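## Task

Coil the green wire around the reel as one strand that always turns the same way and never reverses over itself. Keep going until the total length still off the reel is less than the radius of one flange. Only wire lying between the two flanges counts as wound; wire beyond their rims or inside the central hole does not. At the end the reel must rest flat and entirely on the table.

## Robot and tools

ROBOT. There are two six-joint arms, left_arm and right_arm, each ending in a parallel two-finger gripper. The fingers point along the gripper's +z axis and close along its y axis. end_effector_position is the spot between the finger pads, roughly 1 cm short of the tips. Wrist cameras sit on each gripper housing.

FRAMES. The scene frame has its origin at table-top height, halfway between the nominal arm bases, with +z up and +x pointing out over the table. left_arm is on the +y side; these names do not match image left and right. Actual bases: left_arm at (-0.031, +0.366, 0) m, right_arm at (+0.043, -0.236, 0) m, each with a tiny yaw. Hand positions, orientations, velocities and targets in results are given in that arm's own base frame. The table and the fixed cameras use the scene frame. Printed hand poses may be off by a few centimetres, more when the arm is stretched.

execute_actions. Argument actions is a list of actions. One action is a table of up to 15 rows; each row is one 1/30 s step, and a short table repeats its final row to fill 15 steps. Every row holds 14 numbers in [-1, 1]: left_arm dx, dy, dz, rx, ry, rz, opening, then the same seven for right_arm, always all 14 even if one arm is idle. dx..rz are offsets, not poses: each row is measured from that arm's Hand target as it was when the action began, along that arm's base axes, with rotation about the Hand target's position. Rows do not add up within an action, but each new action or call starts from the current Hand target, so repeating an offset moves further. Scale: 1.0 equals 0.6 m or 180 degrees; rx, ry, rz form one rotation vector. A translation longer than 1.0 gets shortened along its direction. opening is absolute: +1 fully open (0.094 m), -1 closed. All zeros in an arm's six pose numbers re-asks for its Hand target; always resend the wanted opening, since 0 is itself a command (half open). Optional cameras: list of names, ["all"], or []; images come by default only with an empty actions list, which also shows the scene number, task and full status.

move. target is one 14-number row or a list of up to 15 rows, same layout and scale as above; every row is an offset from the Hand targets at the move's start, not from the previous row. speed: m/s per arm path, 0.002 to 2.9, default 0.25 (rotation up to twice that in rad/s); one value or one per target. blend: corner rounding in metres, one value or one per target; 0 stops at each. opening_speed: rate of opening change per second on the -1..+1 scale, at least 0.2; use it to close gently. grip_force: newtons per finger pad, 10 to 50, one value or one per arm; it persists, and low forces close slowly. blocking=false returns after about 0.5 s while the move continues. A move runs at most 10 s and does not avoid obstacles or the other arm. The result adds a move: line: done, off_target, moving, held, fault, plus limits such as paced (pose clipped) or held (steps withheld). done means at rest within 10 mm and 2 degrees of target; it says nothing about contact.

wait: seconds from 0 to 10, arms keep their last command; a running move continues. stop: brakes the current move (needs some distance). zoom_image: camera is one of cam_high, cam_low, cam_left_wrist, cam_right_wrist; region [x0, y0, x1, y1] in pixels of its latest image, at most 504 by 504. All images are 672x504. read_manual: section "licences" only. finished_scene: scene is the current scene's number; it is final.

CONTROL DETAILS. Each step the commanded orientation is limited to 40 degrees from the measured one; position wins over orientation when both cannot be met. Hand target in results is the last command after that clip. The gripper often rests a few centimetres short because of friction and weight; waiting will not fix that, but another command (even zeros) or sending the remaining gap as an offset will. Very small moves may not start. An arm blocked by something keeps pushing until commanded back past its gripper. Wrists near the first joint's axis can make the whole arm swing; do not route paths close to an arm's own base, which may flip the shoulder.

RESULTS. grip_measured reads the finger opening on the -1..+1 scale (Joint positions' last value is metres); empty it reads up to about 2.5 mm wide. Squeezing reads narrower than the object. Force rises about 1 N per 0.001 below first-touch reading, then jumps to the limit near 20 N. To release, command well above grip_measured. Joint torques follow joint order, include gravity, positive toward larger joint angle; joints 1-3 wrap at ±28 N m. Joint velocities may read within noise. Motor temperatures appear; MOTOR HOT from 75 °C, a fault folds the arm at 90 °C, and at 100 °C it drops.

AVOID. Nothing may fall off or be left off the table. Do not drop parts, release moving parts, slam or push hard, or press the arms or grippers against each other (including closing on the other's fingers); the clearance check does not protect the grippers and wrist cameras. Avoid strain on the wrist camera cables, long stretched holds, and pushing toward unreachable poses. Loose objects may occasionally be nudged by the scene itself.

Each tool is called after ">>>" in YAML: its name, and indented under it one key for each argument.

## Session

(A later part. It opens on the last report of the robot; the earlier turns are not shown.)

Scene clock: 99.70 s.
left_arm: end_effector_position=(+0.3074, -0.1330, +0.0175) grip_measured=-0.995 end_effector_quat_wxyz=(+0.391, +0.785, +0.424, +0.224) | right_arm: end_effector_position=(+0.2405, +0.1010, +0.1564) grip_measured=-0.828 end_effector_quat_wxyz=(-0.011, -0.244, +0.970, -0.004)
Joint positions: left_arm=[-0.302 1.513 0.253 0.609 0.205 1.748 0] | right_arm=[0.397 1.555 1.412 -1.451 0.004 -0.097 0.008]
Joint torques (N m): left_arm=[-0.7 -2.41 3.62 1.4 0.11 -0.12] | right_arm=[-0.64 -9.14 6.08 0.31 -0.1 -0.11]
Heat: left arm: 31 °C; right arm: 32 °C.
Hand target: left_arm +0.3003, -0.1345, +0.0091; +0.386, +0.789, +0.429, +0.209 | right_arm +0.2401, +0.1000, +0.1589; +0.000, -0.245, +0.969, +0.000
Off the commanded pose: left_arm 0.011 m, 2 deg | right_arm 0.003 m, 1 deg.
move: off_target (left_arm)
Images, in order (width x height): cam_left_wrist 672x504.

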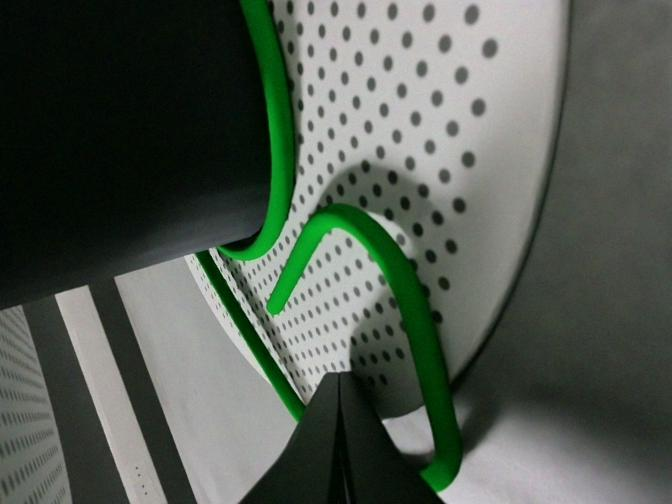

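>>> move:
  target:
    - [0.0,0,0.011,0,0,0,-1,0,0,0,0,0,0,-0.83]
    - [0.095,0.15,0.011,0,0,0,-1,0,0,0,0,0,0,-0.83]
  speed: 0.08
  blend: [0.003,0]
  cameras: ["cam_left_wrist","cam_high"]

>>> zoom_image:
  camera: "cam_high"
  region: [140, 130, 340, 310]

Scene clock: 103.10 s.
left_arm: end_effector_position=(+0.3549, -0.0436, +0.0148) grip_measured=-0.995 end_effector_quat_wxyz=(+0.381, +0.789, +0.431, +0.217) | right_arm: end_effector_position=(+0.2405, +0.1010, +0.1564) grip_measured=-0.828 end_effector_quat_wxyz=(-0.011, -0.244, +0.970, -0.004)
Joint positions: left_arm=[0.127 1.65 0.454 0.409 0.518 2.052 0] | right_arm=[0.397 1.555 1.412 -1.451 0.004 -0.097 0.008]
Joint torques (N m): left_arm=[0.51 -3.7 6.57 1.07 0.49 0.03] | right_arm=[-0.66 -9.24 6.02 0.3 -0.08 -0.11]
Heat: left arm: 31 °C; right arm: 32 °C.
Hand target: left_arm +0.3573, -0.0444, +0.0157; +0.386, +0.789, +0.429, +0.209 | right_arm +0.2401, +0.1000, +0.1589; +0.000, -0.245, +0.969, +0.000
Off the commanded pose: left_arm 0.003 m, 1 deg | right_arm 0.003 m, 1 deg.
move: done
Images, in order (width x height): cam_high 672x504, cam_left_wrist 672x504.

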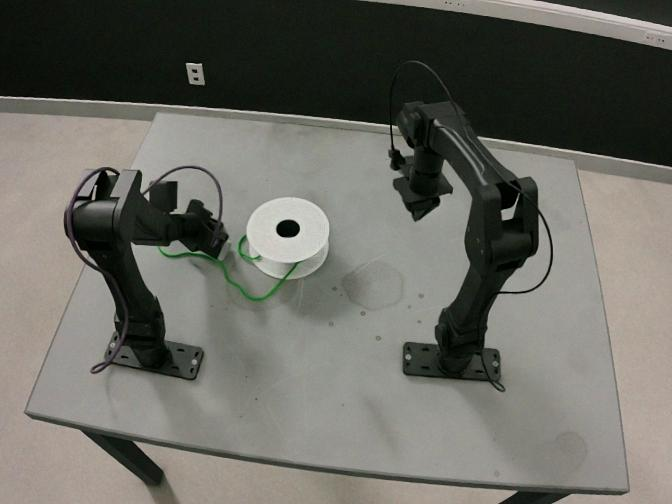

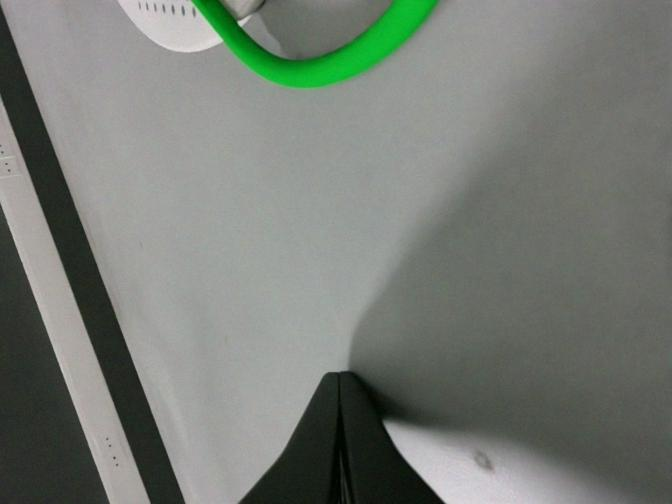

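Scaled by 2.520 from the camera's 672x504 image, which has a finer 960x720 frame.

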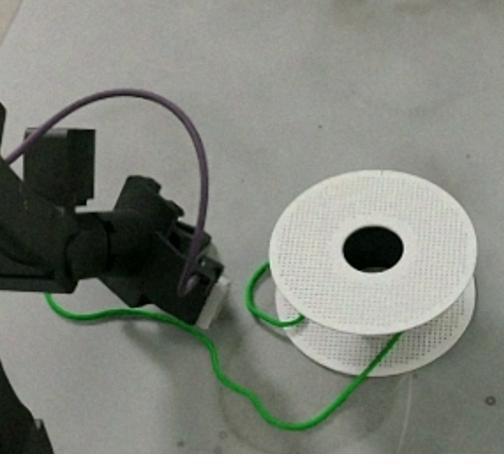

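>>> move:
  target:
    - [0.0,0.05,0.14,0,0,0,-1,0,0,0,0,0,0,-0.83]
    - [-0.079,-0.05,0.13,-0.227,0.419,0.575,-0.4,0,0,0,0,0,0,-0.83]
  speed: 0.2
  blend: [0.02,0]
  cameras: ["cam_left_wrist","cam_high"]

Scene clock: 115.20 s.
left_arm: end_effector_position=(+0.3038, -0.0746, +0.0886) grip_measured=-0.402 end_effector_quat_wxyz=(-0.005, +0.007, +0.986, -0.168) | right_arm: end_effector_position=(+0.2405, +0.1010, +0.1564) grip_measured=-0.828 end_effector_quat_wxyz=(-0.011, -0.244, +0.970, -0.004)
Joint positions: left_arm=[-0.052 1.719 1.277 -1.123 0.337 -0.039 0.028] | right_arm=[0.397 1.555 1.412 -1.451 0.004 -0.097 0.008]
Joint torques (N m): left_arm=[0.72 -5.27 8.39 0.04 0.33 -0.05] | right_arm=[-0.65 -9.21 5.96 0.28 -0.05 -0.11]
Heat: left arm: 31 °C; right arm: 32 °C.
Hand target: left_arm +0.3100, -0.0744, +0.0937; +0.000, +0.001, +0.985, -0.174 | right_arm +0.2401, +0.1000, +0.1589; +0.000, -0.245, +0.969, +0.000
Off the commanded pose: left_arm 0.008 m, 1 deg | right_arm 0.003 m, 1 deg.
move: done
Images, in order (width x height): cam_high 672x504, cam_left_wrist 672x504.

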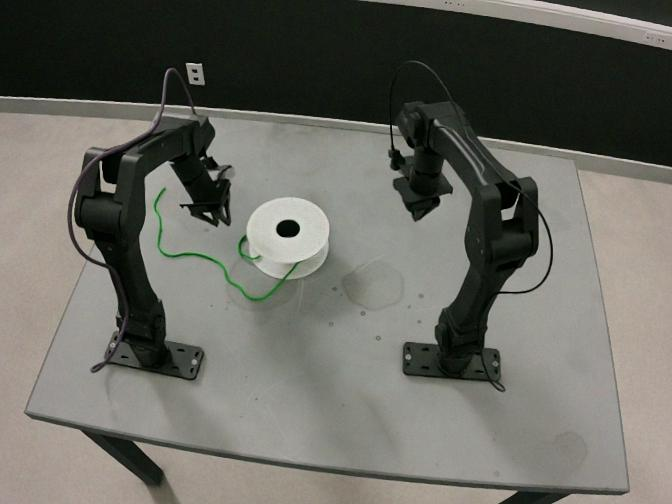

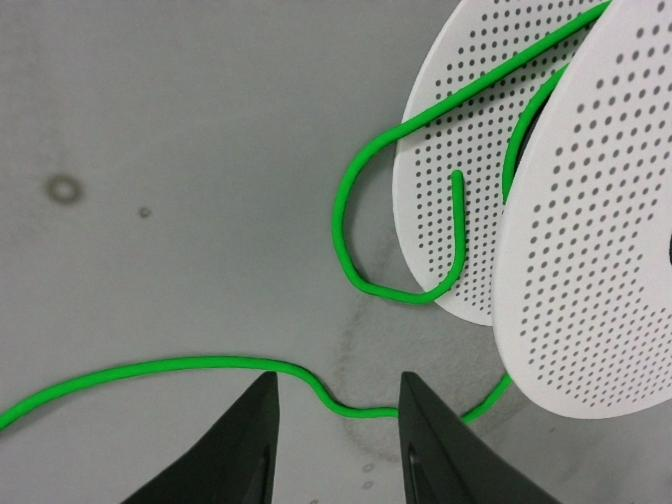

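>>> move:
  target:
    - [-0.013,-0.059,-0.07,0,0,0.128,-0.4,0,0,0,0,0,0,-0.83]
  speed: 0.12
  cameras: ["cam_left_wrist"]

Scene clock: 121.03 s.
left_arm: end_effector_position=(+0.2991, -0.1080, +0.0441) grip_measured=-0.402 end_effector_quat_wxyz=(+0.016, -0.199, +0.966, -0.166) | right_arm: end_effector_position=(+0.2405, +0.1010, +0.1564) grip_measured=-0.828 end_effector_quat_wxyz=(-0.011, -0.244, +0.970, -0.004)
Joint positions: left_arm=[-0.184 1.657 1.018 -0.771 0.295 -0.614 0.028] | right_arm=[0.397 1.555 1.412 -1.451 0.004 -0.097 0.008]
Joint torques (N m): left_arm=[-0.62 -7.65 5.16 0.57 0.12 -0.06] | right_arm=[-0.61 -9.09 6.05 0.3 -0.07 -0.1]
Heat: left arm: 31 °C; right arm: 32 °C.
Hand target: left_arm +0.3021, -0.1099, +0.0517; +0.035, -0.195, +0.965, -0.170 | right_arm +0.2401, +0.1000, +0.1589; +0.000, -0.245, +0.969, +0.000
Off the commanded pose: left_arm 0.008 m, 2 deg | right_arm 0.003 m, 1 deg.
move: done
Images, in order (width x height): cam_left_wrist 672x504.

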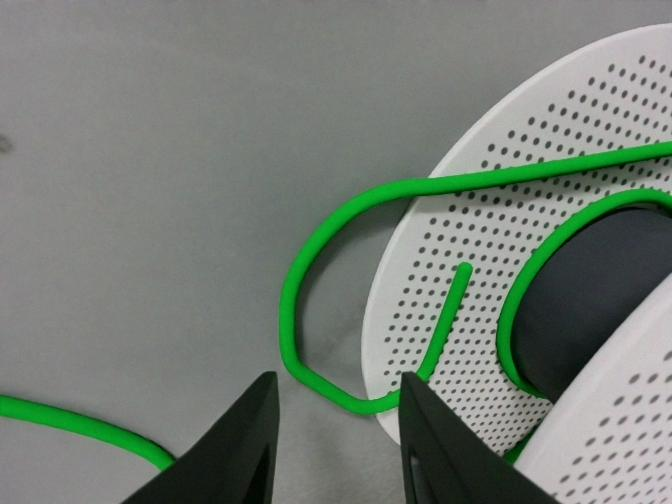

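>>> move:
  target:
    - [0.0,0.004,-0.055,0,0,0,-0.4,0,0,0,0,0,0,-0.83]
    - [0.0,0.004,-0.058,0,0,0,-1,0,0,0,0,0,0,-0.83]
    - [0.03,0.07,0.08,0,0,0,-1,0,0,0,0,0,0,-0.83]
  speed: 0.12
  cameras: ["cam_left_wrist","cam_high"]

>>> zoom_image:
  camera: "cam_high"
  region: [140, 130, 340, 310]

Scene clock: 126.30 s.
left_arm: end_effector_position=(+0.3137, -0.0681, +0.0844) grip_measured=-0.995 end_effector_quat_wxyz=(+0.014, -0.201, +0.966, -0.161) | right_arm: end_effector_position=(+0.2405, +0.1010, +0.1564) grip_measured=-0.828 end_effector_quat_wxyz=(-0.011, -0.244, +0.970, -0.004)
Joint positions: left_arm=[-0.047 1.661 1.196 -0.993 0.306 -0.474 0] | right_arm=[0.397 1.555 1.412 -1.451 0.004 -0.097 0.008]
Joint torques (N m): left_arm=[0.5 -7.51 8.32 0.2 0.28 0.08] | right_arm=[-0.65 -9.16 6.02 0.31 -0.07 -0.1]
Heat: left arm: 31 °C; right arm: 32 °C.
Hand target: left_arm +0.3200, -0.0679, +0.0996; +0.034, -0.195, +0.965, -0.170 | right_arm +0.2401, +0.1000, +0.1589; +0.000, -0.245, +0.969, +0.000
Off the commanded pose: left_arm 0.017 m, 3 deg | right_arm 0.003 m, 1 deg.
move: off_target (left_arm)
Images, in order (width x height): cam_high 672x504, cam_left_wrist 672x504.

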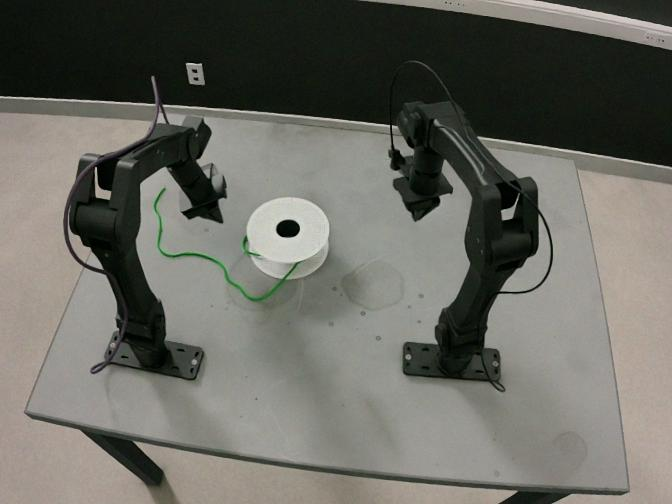

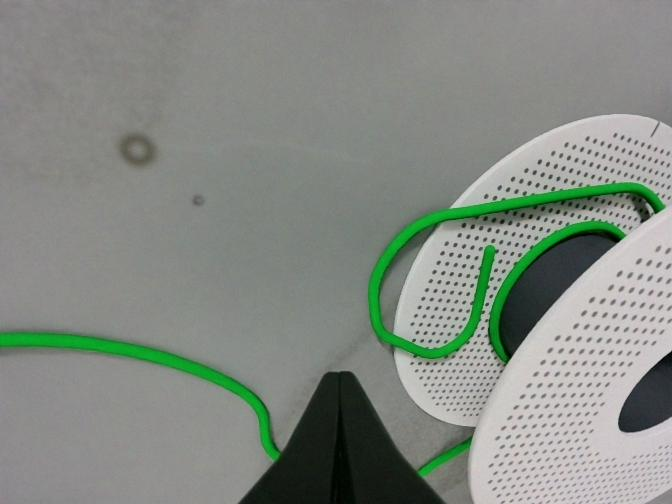

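Scaled by 2.520 from the camera's 672x504 image, which has a finer 960x720 frame.

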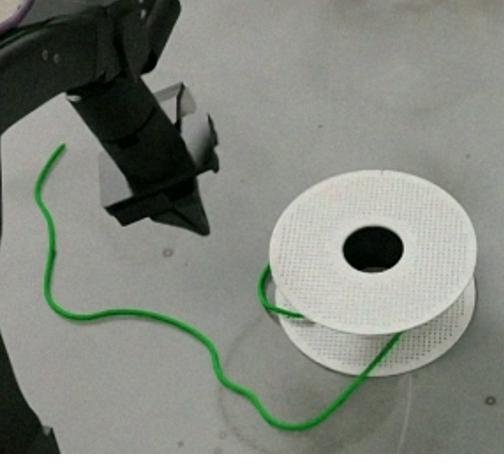

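>>> move:
  target:
    - [-0.008,-0.078,-0.09,0,0,0,-0.4,0,0,0,0,0,0,-0.83]
    - [-0.008,-0.083,-0.147,0,0,0,-0.4,0,0,0,0,0,0,-0.83]
  speed: 0.12
  blend: [0.005,0]
  cameras: ["cam_left_wrist"]

Scene clock: 129.80 s.
left_arm: end_effector_position=(+0.3138, -0.1155, +0.0188) grip_measured=-0.402 end_effector_quat_wxyz=(+0.032, -0.197, +0.965, -0.173) | right_arm: end_effector_position=(+0.2405, +0.1010, +0.1564) grip_measured=-0.828 end_effector_quat_wxyz=(-0.011, -0.244, +0.970, -0.004)
Joint positions: left_arm=[-0.199 1.73 0.983 -0.623 0.293 -0.632 0.028] | right_arm=[0.397 1.555 1.412 -1.451 0.004 -0.097 0.008]
Joint torques (N m): left_arm=[-0.8 -4.53 4.55 0.81 0.07 -0.06] | right_arm=[-0.62 -9.13 6.05 0.32 -0.08 -0.09]
Heat: left arm: 31 °C; right arm: 32 °C.
Hand target: left_arm +0.3152, -0.1176, +0.0114; +0.034, -0.195, +0.965, -0.170 | right_arm +0.2401, +0.1000, +0.1589; +0.000, -0.245, +0.969, +0.000
Off the commanded pose: left_arm 0.008 m, 0 deg | right_arm 0.003 m, 1 deg.
move: done
Images, in order (width x height): cam_left_wrist 672x504.

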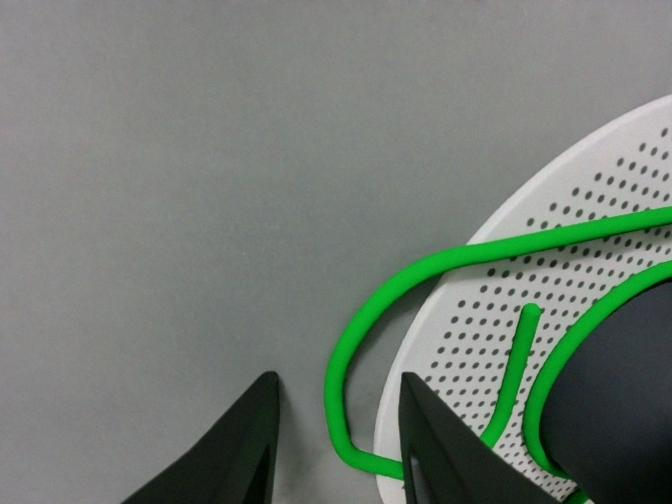

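>>> move:
  target:
    - [0,0,0.003,0,0,0,-0.75,0,0,0,0,0,0,-0.83]
    - [0,0,-0.012,0,0,0,-0.75,0,0,0,0,0,0,-0.83]
    - [0,0,-0.012,0,0,0,-1,0,0,0,0,0,0,-0.83]
  speed: 0.08
  cameras: ["cam_left_wrist"]

Scene clock: 133.10 s.
left_arm: end_effector_position=(+0.3186, -0.1167, +0.0150) grip_measured=-0.970 end_effector_quat_wxyz=(+0.041, -0.196, +0.964, -0.178) | right_arm: end_effector_position=(+0.2405, +0.1010, +0.1564) grip_measured=-0.828 end_effector_quat_wxyz=(-0.011, -0.244, +0.970, -0.004)
Joint positions: left_arm=[-0.199 1.739 0.971 -0.581 0.295 -0.633 0.001] | right_arm=[0.397 1.555 1.412 -1.451 0.004 -0.097 0.008]
Joint torques (N m): left_arm=[-0.81 -4.21 4.25 0.73 0.06 -0.04] | right_arm=[-0.66 -9.11 5.98 0.3 -0.08 -0.1]
Heat: left arm: 31 °C; right arm: 32 °C.
Hand target: left_arm +0.3153, -0.1177, +0.0043; +0.035, -0.195, +0.965, -0.170 | right_arm +0.2401, +0.1000, +0.1589; +0.000, -0.245, +0.969, +0.000
Off the commanded pose: left_arm 0.011 m, 1 deg | right_arm 0.003 m, 1 deg.
move: off_target (left_arm); target 3's new opening was sent with left_arm's hand 0.012 m and 1 deg from that target
Images, in order (width x height): cam_left_wrist 672x504.

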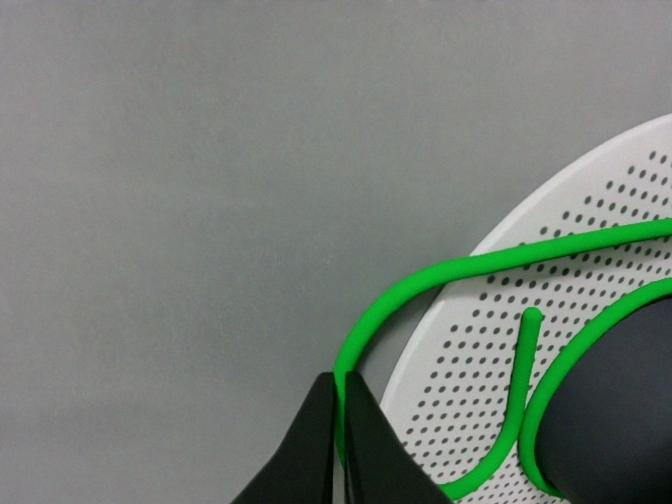

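>>> move:
  target:
    - [0,0.01,0.015,0,0,0,-1,0,0,0,0,0,0,-0.83]
    - [0.03,0.13,0.04,0,0,0,-1,0,0,0,0,0,0,-0.83]
  speed: 0.1
  cameras: ["cam_left_wrist","cam_high"]

>>> zoom_image:
  camera: "cam_high"
  region: [140, 130, 340, 310]

Scene clock: 136.43 s.
left_arm: end_effector_position=(+0.3268, -0.0416, +0.0248) grip_measured=-0.976 end_effector_quat_wxyz=(+0.030, -0.198, +0.965, -0.169) | right_arm: end_effector_position=(+0.2405, +0.1010, +0.1564) grip_measured=-0.828 end_effector_quat_wxyz=(-0.011, -0.244, +0.970, -0.004)
Joint positions: left_arm=[0.047 1.767 1.061 -0.749 0.326 -0.378 0.001] | right_arm=[0.397 1.555 1.412 -1.451 0.004 -0.097 0.008]
Joint torques (N m): left_arm=[0.47 -5.37 7.98 0.24 0.22 0.07] | right_arm=[-0.61 -9.21 6.05 0.32 -0.06 -0.11]
Heat: left arm: 31 °C; right arm: 32 °C.
Hand target: left_arm +0.3333, -0.0396, +0.0283; +0.035, -0.195, +0.965, -0.170 | right_arm +0.2401, +0.1000, +0.1589; +0.000, -0.245, +0.969, +0.000
Off the commanded pose: left_arm 0.008 m, 1 deg | right_arm 0.003 m, 1 deg.
move: done
Images, in order (width x height): cam_high 672x504, cam_left_wrist 672x504.

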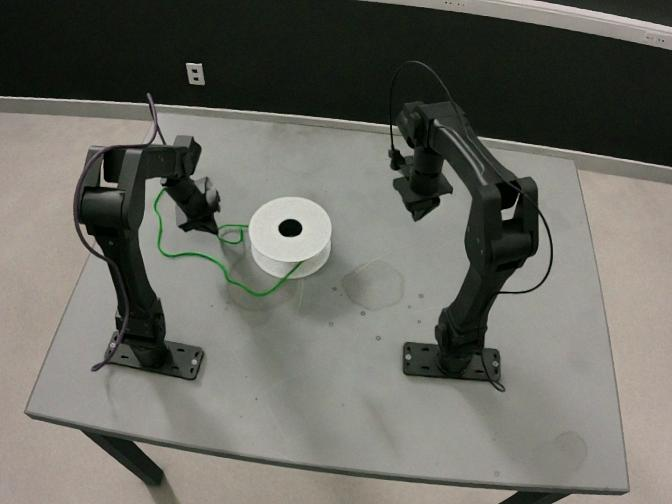

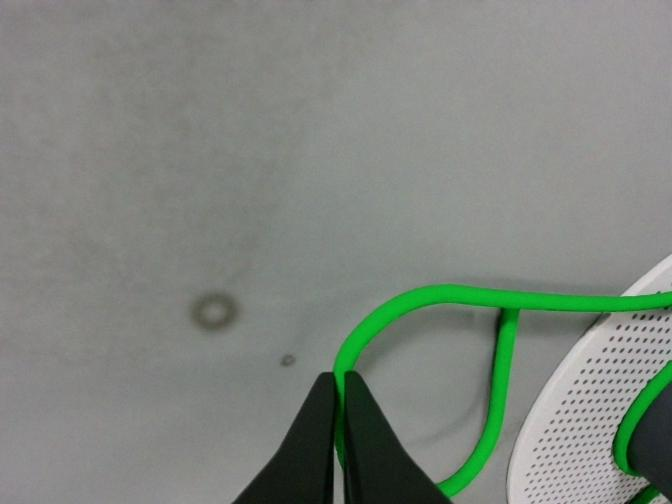

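Scaled by 2.520 from the camera's 672x504 image, which has a finer 960x720 frame.

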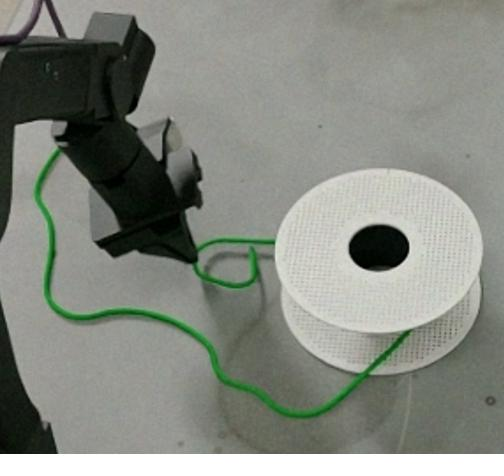

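>>> move:
  target:
    - [0,0,-0.01,0,0,0,-0.4,0,0,0,0,0,0,-0.83]
    - [0,0.05,0.13,0,0,0,-0.4,0.015,0.2,-0.02,0,0,-0.478,-0.83]
    - [-0.05,0.1,0.16,0,0,0,-0.4,0.015,0.433,-0.07,0,0,-0.478,-0.83]
  speed: 0.25
  blend: [0,0.03,0]
  cameras: ["cam_left_wrist","cam_right_wrist","cam_high"]

>>> zoom_image:
  camera: "cam_high"
  region: [140, 130, 340, 310]

Scene clock: 145.47 s.
left_arm: end_effector_position=(+0.3007, +0.0199, +0.1115) grip_measured=-0.402 end_effector_quat_wxyz=(+0.015, -0.201, +0.965, -0.166) | right_arm: end_effector_position=(+0.2480, +0.3611, +0.1197) grip_measured=-0.828 end_effector_quat_wxyz=(+0.002, +0.476, +0.879, +0.010)
Joint positions: left_arm=[0.261 1.655 1.297 -1.2 0.335 -0.151 0.028] | right_arm=[0.967 2.247 2.189 -1.493 0.002 1.96 0.008]
Joint torques (N m): left_arm=[0.49 -7.56 7.39 0.06 0.33 0.08] | right_arm=[-0.39 -11.89 9.36 0.05 -0.04 0.1]
Heat: left arm: 31 °C; right arm: 32 °C.
Hand target: left_arm +0.3033, +0.0203, +0.1243; +0.035, -0.195, +0.965, -0.170 | right_arm +0.2491, +0.3599, +0.1170; +0.000, +0.482, +0.876, +0.000
Off the commanded pose: left_arm 0.013 m, 2 deg | right_arm 0.003 m, 1 deg.
move: off_target (left_arm)
Images, in order (width x height): cam_high 672x504, cam_left_wrist 672x504, cam_right_wrist 672x504.

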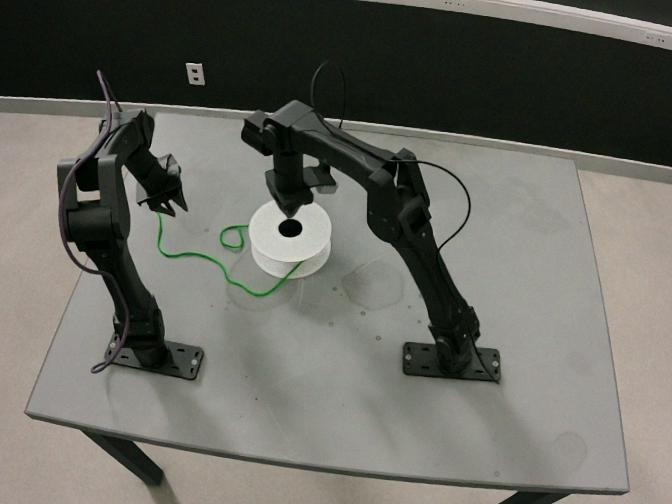

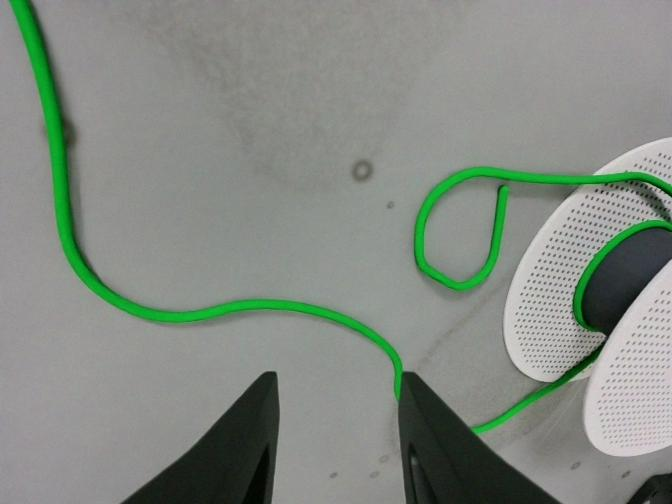

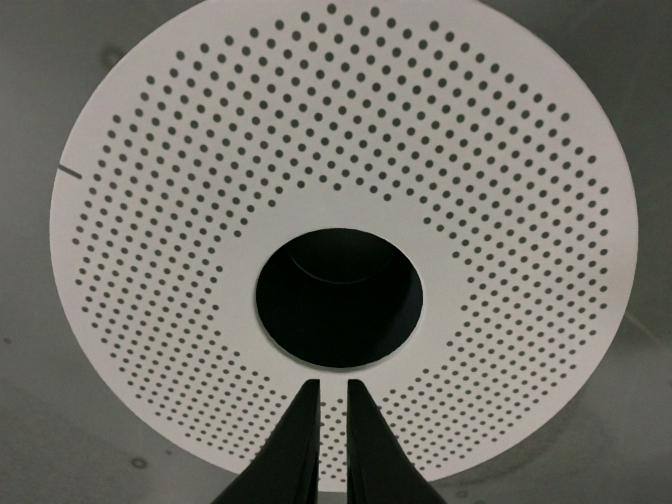

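Scaled by 2.520 from the camera's 672x504 image, which has a finer 960x720 frame.

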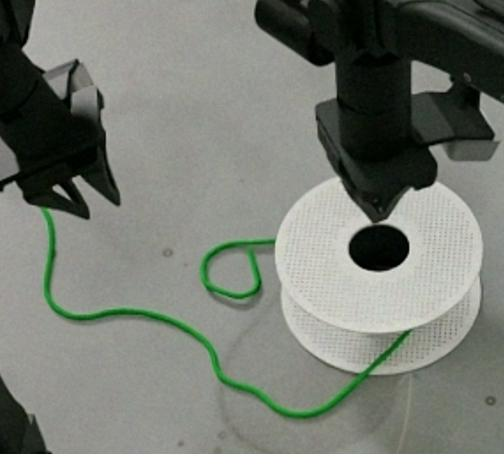

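>>> move:
  target:
    - [0,0,0,0,0,0,-0.4,0.002,0.002,-0.112,0,0,0,-0.83]
    - [0,0,0,0,0,0,-0.4,0.002,0.002,-0.112,0,0,0,-0.2]
  speed: 0.12
  opening_speed: 0.6
  cameras: ["cam_right_wrist"]

Scene clock: 151.93 s.
left_arm: end_effector_position=(+0.3007, +0.0199, +0.1115) grip_measured=-0.402 end_effector_quat_wxyz=(+0.015, -0.201, +0.965, -0.166) | right_arm: end_effector_position=(+0.2502, +0.3642, +0.0606) grip_measured=-0.210 end_effector_quat_wxyz=(+0.002, +0.478, +0.878, +0.012)
Joint positions: left_arm=[0.261 1.655 1.297 -1.2 0.335 -0.151 0.028] | right_arm=[0.967 2.242 1.946 -1.25 0.002 1.963 0.037]
Joint torques (N m): left_arm=[0.5 -7.58 7.35 0.05 0.32 0.1] | right_arm=[-0.44 -12.14 6.24 0.35 -0.02 0.05]
Heat: left arm: 32 °C; right arm: 32 °C.
Hand target: left_arm +0.3034, +0.0203, +0.1243; +0.035, -0.195, +0.965, -0.170 | right_arm +0.2503, +0.3610, +0.0497; +0.000, +0.482, +0.876, +0.000
Off the commanded pose: left_arm 0.013 m, 2 deg | right_arm 0.011 m, 1 deg.
move: off_target (left_arm, right_arm)
Images, in order (width x height): cam_right_wrist 672x504.

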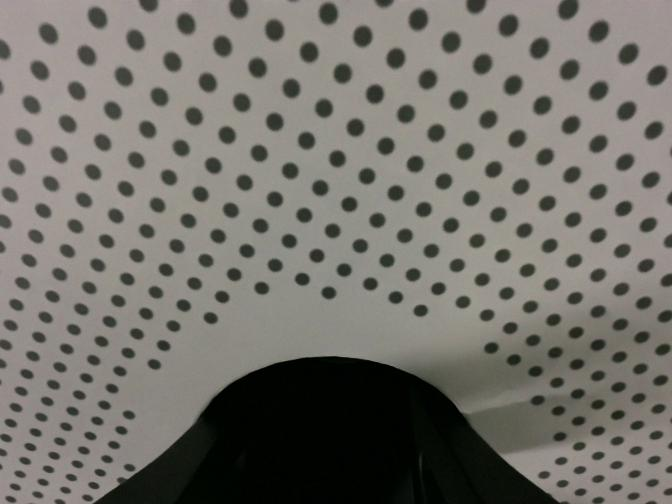

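>>> move:
  target: [0,0,0,0,0,0,-0.4,0.0,-0.135,0,0,0,0,-0.2]
  speed: 0.06
  cameras: ["cam_left_wrist","cam_high"]

>>> zoom_image:
  camera: "cam_high"
  region: [140, 130, 360, 310]

Scene clock: 154.40 s.
left_arm: end_effector_position=(+0.3007, +0.0199, +0.1115) grip_measured=-0.402 end_effector_quat_wxyz=(+0.015, -0.201, +0.965, -0.166) | right_arm: end_effector_position=(+0.2556, +0.3007, +0.0610) grip_measured=-0.204 end_effector_quat_wxyz=(-0.005, +0.482, +0.876, +0.037)
Joint positions: left_arm=[0.261 1.655 1.297 -1.2 0.335 -0.151 0.028] | right_arm=[0.852 1.999 1.568 -1.069 -0.026 1.859 0.037]
Joint torques (N m): left_arm=[0.5 -7.58 7.38 0.04 0.32 0.1] | right_arm=[-1.18 -11.19 4.38 0.04 0.23 -0.15]
Heat: left arm: 32 °C; right arm: 32 °C.
Hand target: left_arm +0.3034, +0.0203, +0.1243; +0.035, -0.195, +0.965, -0.170 | right_arm +0.2503, +0.2801, +0.0496; +0.000, +0.482, +0.876, +0.000
Off the commanded pose: left_arm 0.013 m, 2 deg | right_arm 0.024 m, 4 deg.
move: off_target (left_arm, right_arm)
Images, in order (width x height): cam_high 672x504, cam_left_wrist 672x504.

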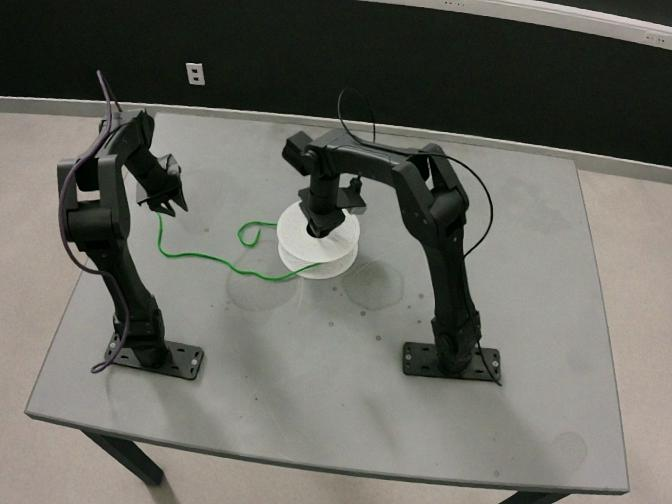

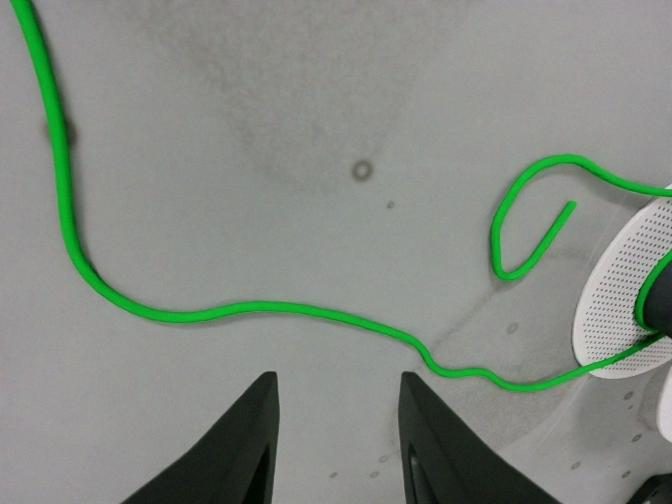

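Scaled by 2.291 from the camera's 672x504 image, which has a finer 960x720 frame.

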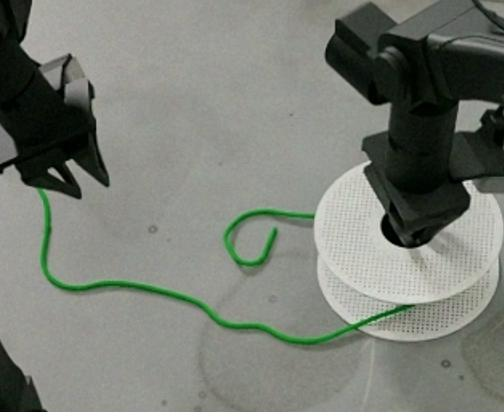

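>>> move:
  target:
    - [0,0,0,0,0,0,-0.4,0.009,0.034,0.01,0,0,0,-0.8]
    - [0,0,0,0,0,0,-0.4,0.009,0.034,0.13,0,0,0,-0.8]
    - [0,0,0,0,0,0,-0.4,-0.015,-0.3,0.18,0,0,0.4,-0.8]
  speed: 0.25
  blend: [0,0.02,0]
  cameras: ["cam_left_wrist"]

Scene clock: 162.17 s.
left_arm: end_effector_position=(+0.3007, +0.0199, +0.1115) grip_measured=-0.402 end_effector_quat_wxyz=(+0.015, -0.201, +0.965, -0.166) | right_arm: end_effector_position=(+0.2466, +0.1056, +0.1553) grip_measured=-0.798 end_effector_quat_wxyz=(+0.000, -0.123, +0.992, +0.005)
Joint positions: left_arm=[0.261 1.655 1.297 -1.2 0.335 -0.151 0.028] | right_arm=[0.394 1.558 1.41 -1.42 -0.01 0.147 0.009]
Joint torques (N m): left_arm=[0.49 -7.58 7.38 0.05 0.33 0.1] | right_arm=[-0.54 -9.11 6.05 0.11 0.08 -0.09]
Heat: left arm: 32 °C; right arm: 33 °C.
Hand target: left_arm +0.3034, +0.0203, +0.1243; +0.035, -0.195, +0.965, -0.170 | right_arm +0.2413, +0.1001, +0.1578; +0.000, -0.125, +0.992, +0.000
Off the commanded pose: left_arm 0.013 m, 2 deg | right_arm 0.008 m, 1 deg.
move: off_target (left_arm)
Images, in order (width x height): cam_left_wrist 672x504.

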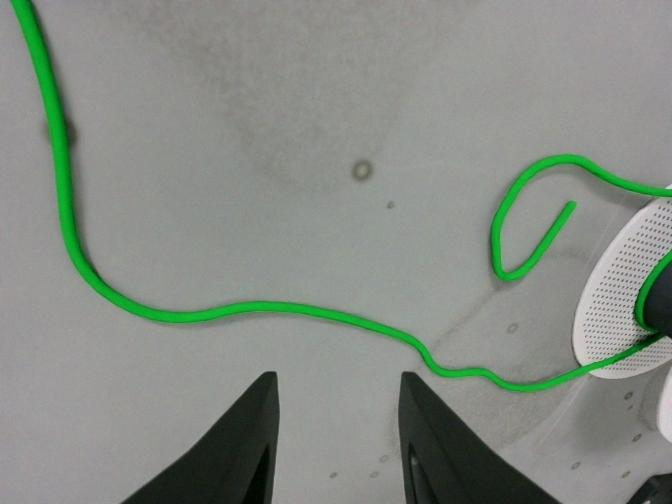

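>>> move:
  target:
    - [0.074,-0.273,-0.06,0.1132,0.0062,-0.2191,-0.3,0,0,0,0,0,0,-0.8]
    - [0.074,-0.273,-0.11,0.1132,0.0062,-0.2191,-0.3,0,0,0,0,0,0,-0.8]
  speed: 0.2
  blend: [0.02,0]
  cameras: ["cam_left_wrist"]

Scene clock: 166.53 s.
left_arm: end_effector_position=(+0.3449, -0.1432, +0.0605) grip_measured=-0.302 end_effector_quat_wxyz=(-0.005, +0.143, +0.990, -0.003) | right_arm: end_effector_position=(+0.2466, +0.1056, +0.1553) grip_measured=-0.798 end_effector_quat_wxyz=(+0.000, -0.124, +0.992, +0.005)
Joint positions: left_arm=[-0.392 1.993 1.56 -1.147 0.008 -0.105 0.033] | right_arm=[0.394 1.558 1.41 -1.42 -0.01 0.147 0.009]
Joint torques (N m): left_arm=[-0.12 -7.61 5.55 0.25 -0.09 0.07] | right_arm=[-0.54 -9.17 6 0.09 0.08 -0.1]
Heat: left arm: 33 °C; right arm: 32 °C.
Hand target: left_arm +0.3477, -0.1435, +0.0582; -0.001, +0.148, +0.989, +0.000 | right_arm +0.2413, +0.1001, +0.1578; +0.000, -0.125, +0.992, +0.000
Off the commanded pose: left_arm 0.004 m, 1 deg | right_arm 0.008 m, 1 deg.
move: done; blend cut to 0.015 m at target 1
Images, in order (width x height): cam_left_wrist 672x504.

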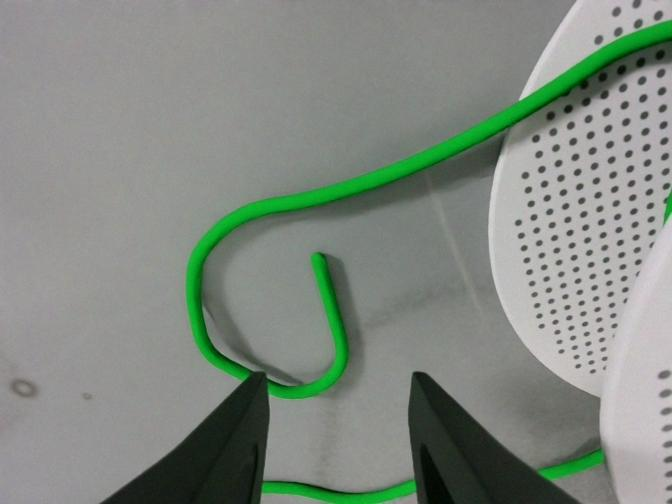

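>>> move:
  target:
    - [0,0,-0.05,0,0,0.09,-0.4,0,0,0,0,0,0,-0.8]
    - [0,0,-0.074,0,0,0.09,-0.4,0,0,0,0,0,0,-0.8]
    - [0,0,-0.074,0,0,0.09,-1,0,0,0,0,0,0,-0.8]
    - [0,0.01,0.02,0,0,0.09,-1,0,0,0,0,0,0,-0.8]
  speed: 0.12
  blend: [0.01,0,0,0]
  cameras: ["cam_left_wrist"]

Scene clock: 171.60 s.
left_arm: end_effector_position=(+0.3398, -0.1394, +0.0533) grip_measured=-0.995 end_effector_quat_wxyz=(-0.023, +0.008, +1.000, +0.005) | right_arm: end_effector_position=(+0.2466, +0.1056, +0.1553) grip_measured=-0.798 end_effector_quat_wxyz=(+0.000, -0.124, +0.992, +0.005)
Joint positions: left_arm=[-0.388 2.011 1.556 -1.161 0.008 -0.373 0] | right_arm=[0.394 1.558 1.41 -1.42 -0.01 0.147 0.009]
Joint torques (N m): left_arm=[0.76 -10.39 7.87 -0.02 -0.09 0.07] | right_arm=[-0.54 -9.11 6 0.1 0.06 -0.11]
Heat: left arm: 33 °C; right arm: 32 °C.
Hand target: left_arm +0.3478, -0.1375, +0.0703; +0.000, +0.007, +1.000, +0.000 | right_arm +0.2413, +0.1001, +0.1578; +0.000, -0.125, +0.992, +0.000
Off the commanded pose: left_arm 0.019 m, 3 deg | right_arm 0.008 m, 1 deg.
move: off_target (left_arm); blend cut to 0.0072 m at target 1
Images, in order (width x height): cam_left_wrist 672x504.

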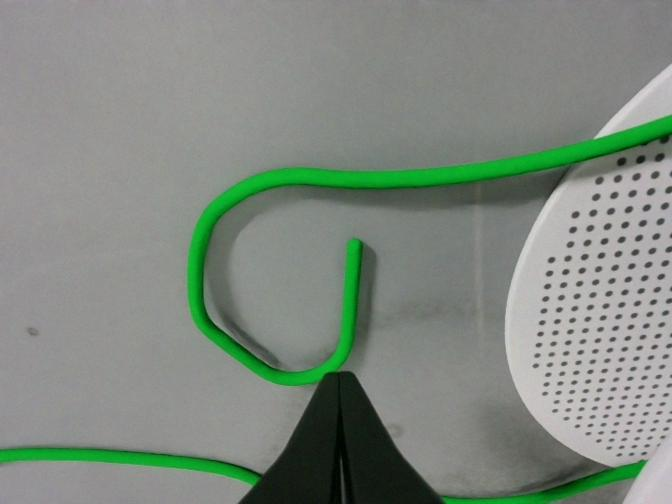

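>>> move:
  target:
    - [0.006,-0.01,-0.095,0,0,0,-0.4,0,0,0,0,0,0,-0.8]
  speed: 0.12
  cameras: ["cam_left_wrist"]

Scene clock: 173.67 s.
left_arm: end_effector_position=(+0.3489, -0.1431, +0.0158) grip_measured=-0.402 end_effector_quat_wxyz=(-0.005, +0.008, +1.000, -0.002) | right_arm: end_effector_position=(+0.2466, +0.1056, +0.1553) grip_measured=-0.798 end_effector_quat_wxyz=(+0.000, -0.124, +0.992, +0.005)
Joint positions: left_arm=[-0.388 2.052 1.463 -0.989 0.008 -0.372 0.028] | right_arm=[0.394 1.558 1.41 -1.42 -0.01 0.147 0.009]
Joint torques (N m): left_arm=[-0.14 -7.76 5.34 0.25 -0.09 -0.04] | right_arm=[-0.55 -9.14 6.08 0.09 0.08 -0.1]
Heat: left arm: 33 °C; right arm: 32 °C.
Hand target: left_arm +0.3513, -0.1435, +0.0132; +0.000, +0.007, +1.000, +0.000 | right_arm +0.2413, +0.1001, +0.1578; +0.000, -0.125, +0.992, +0.000
Off the commanded pose: left_arm 0.004 m, 1 deg | right_arm 0.008 m, 1 deg.
move: done
Images, in order (width x height): cam_left_wrist 672x504.

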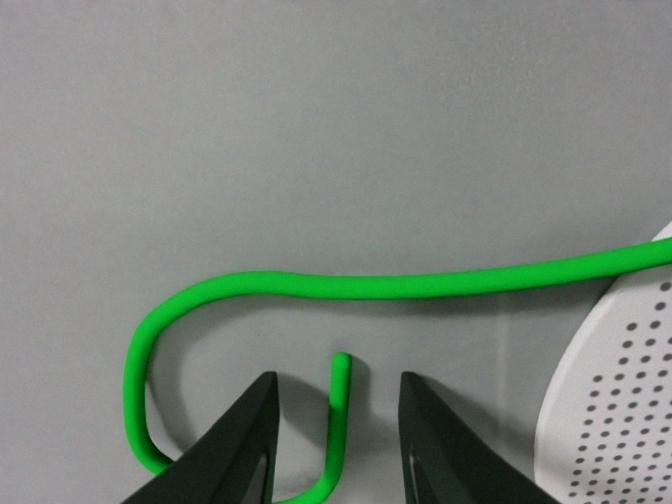

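>>> move:
  target:
    - [-0.018,0,-0.004,0,0,0,-0.4,0,0,0,0,0,0,-0.8]
    - [-0.018,0,-0.004,0,0,0,-1,0,0,0,0,0,0,-0.8]
    - [-0.018,0.02,0.03,0,0,0,-1,0,0,0,0,0,0,-0.8]
  speed: 0.1
  cameras: ["cam_left_wrist"]

Scene clock: 176.73 s.
left_arm: end_effector_position=(+0.3379, -0.1351, +0.0172) grip_measured=-0.963 end_effector_quat_wxyz=(-0.015, +0.007, +1.000, +0.002) | right_arm: end_effector_position=(+0.2466, +0.1056, +0.1553) grip_measured=-0.798 end_effector_quat_wxyz=(+0.000, -0.124, +0.992, +0.005)
Joint positions: left_arm=[-0.379 2.023 1.424 -1.002 0.008 -0.365 0.002] | right_arm=[0.394 1.558 1.41 -1.42 -0.01 0.147 0.009]
Joint torques (N m): left_arm=[0.69 -10.91 5.48 -0.06 -0.09 0.09] | right_arm=[-0.61 -9.25 6.05 0.1 0.05 -0.07]
Heat: left arm: 33 °C; right arm: 32 °C.
Hand target: left_arm +0.3405, -0.1315, +0.0313; +0.000, +0.007, +1.000, +0.000 | right_arm +0.2413, +0.1001, +0.1578; +0.000, -0.125, +0.992, +0.000
Off the commanded pose: left_arm 0.015 m, 2 deg | right_arm 0.008 m, 1 deg.
move: off_target (left_arm)
Images, in order (width x height): cam_left_wrist 672x504.

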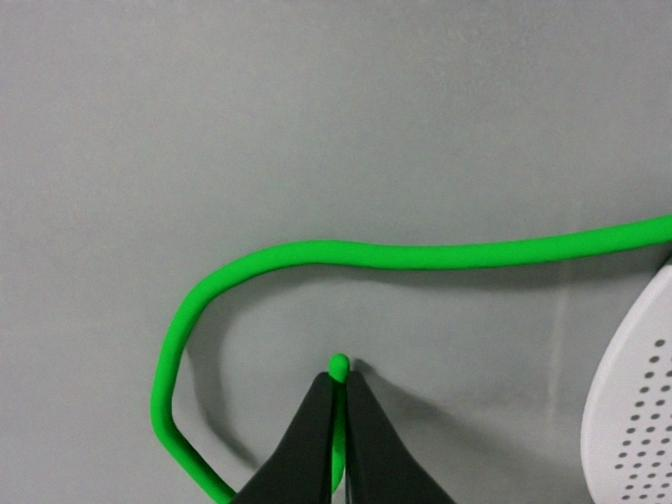

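>>> move:
  target:
    - [0.0,0.05,0.12,0.06,-0.13,-0.21,-1,0,0,0,0,0,0,-0.8]
    - [0.042,0.02,0.16,0.1834,-0.4003,-0.6246,-1,0,0,0,0,0,0,-0.8]
  speed: 0.2
  blend: [0.03,0]
  cameras: ["cam_left_wrist","cam_high"]

>>> zoom_image:
  camera: "cam_high"
  region: [140, 130, 380, 310]

Scene clock: 185.93 s.
left_arm: end_effector_position=(+0.3637, -0.1194, +0.1242) grip_measured=-0.963 end_effector_quat_wxyz=(+0.479, +0.766, +0.363, +0.226) | right_arm: end_effector_position=(+0.2466, +0.1056, +0.1553) grip_measured=-0.798 end_effector_quat_wxyz=(+0.000, -0.124, +0.992, +0.005)
Joint positions: left_arm=[-0.073 1.371 0.552 0.281 0.545 1.869 0.002] | right_arm=[0.394 1.558 1.41 -1.42 -0.01 0.147 0.009]
Joint torques (N m): left_arm=[0.75 -3.1 6.67 1.68 0.4 0.05] | right_arm=[-0.5 -9.2 6.06 0.11 0.06 -0.08]
Heat: left arm: 33 °C; right arm: 32 °C.
Hand target: left_arm +0.3657, -0.1194, +0.1272; +0.486, +0.764, +0.357, +0.227 | right_arm +0.2413, +0.1001, +0.1578; +0.000, -0.125, +0.992, +0.000
Off the commanded pose: left_arm 0.004 m, 1 deg | right_arm 0.008 m, 1 deg.
move: done
Images, in order (width x height): cam_high 672x504, cam_left_wrist 672x504.

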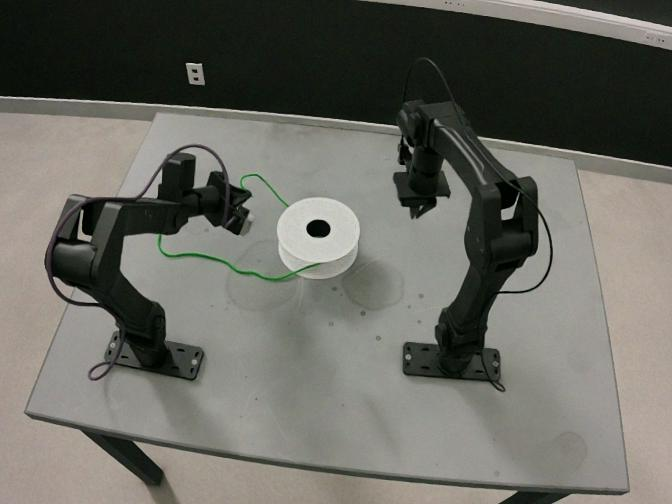

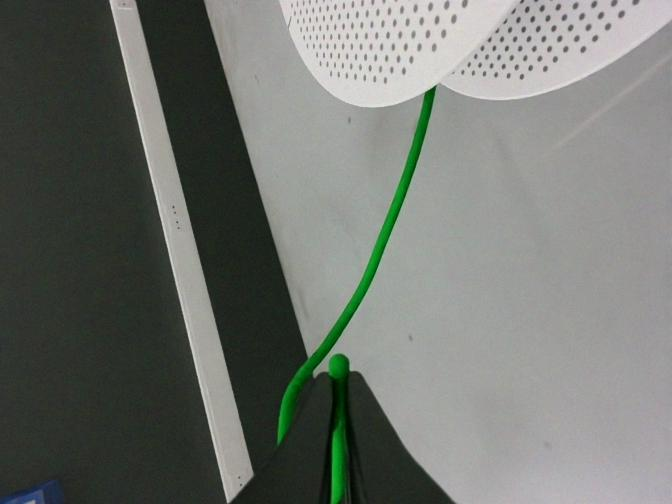

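Scaled by 2.100 from the camera's 672x504 image, which has a finer 960x720 frame.

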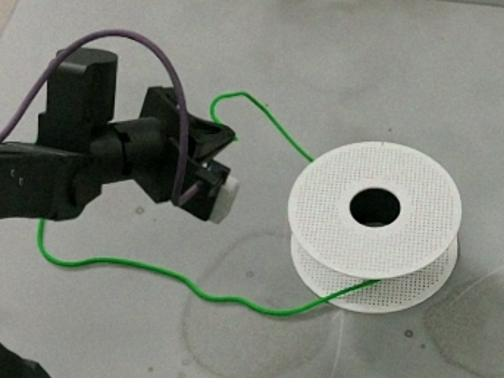

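>>> move:
  target:
    - [0,0,-0.131,0,0,0,-1,0,0,0,0,0,0,-0.8]
    - [-0.057,-0.068,-0.131,0,0,0,-1,0,0,0,0,0,0,-0.8]
  speed: 0.12
  blend: [0.01,0]
  cameras: ["cam_left_wrist","cam_high"]

Scene clock: 189.03 s.
left_arm: end_effector_position=(+0.3316, -0.1568, +0.0391) grip_measured=-0.963 end_effector_quat_wxyz=(+0.474, +0.771, +0.362, +0.222) | right_arm: end_effector_position=(+0.2466, +0.1056, +0.1553) grip_measured=-0.798 end_effector_quat_wxyz=(+0.000, -0.124, +0.992, +0.005)
Joint positions: left_arm=[-0.259 1.657 0.3 0.848 0.384 1.777 0.002] | right_arm=[0.394 1.558 1.41 -1.42 -0.01 0.147 0.009]
Joint torques (N m): left_arm=[-0.58 -5.67 3.62 1.78 0.18 -0.12] | right_arm=[-0.57 -9.16 6.02 0.1 0.05 -0.1]
Heat: left arm: 32 °C; right arm: 32 °C.
Hand target: left_arm +0.3316, -0.1602, +0.0486; +0.486, +0.764, +0.357, +0.227 | right_arm +0.2413, +0.1001, +0.1578; +0.000, -0.125, +0.992, +0.000
Off the commanded pose: left_arm 0.010 m, 2 deg | right_arm 0.008 m, 1 deg.
move: done
Images, in order (width x height): cam_high 672x504, cam_left_wrist 672x504.

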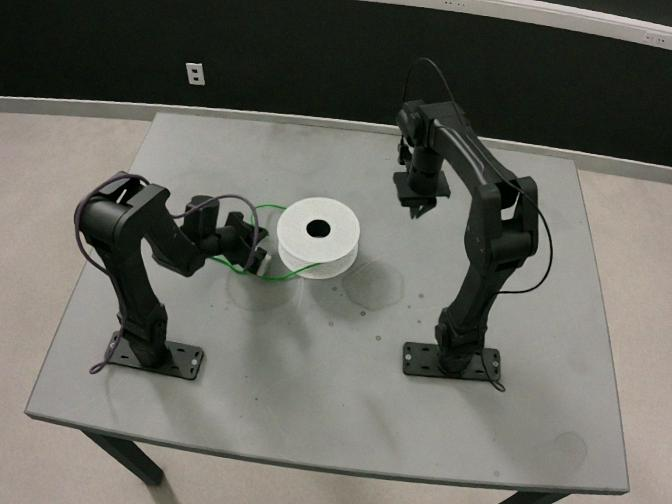

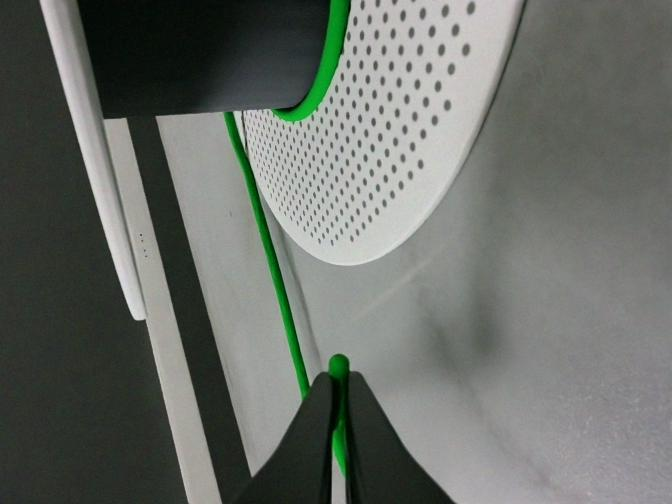

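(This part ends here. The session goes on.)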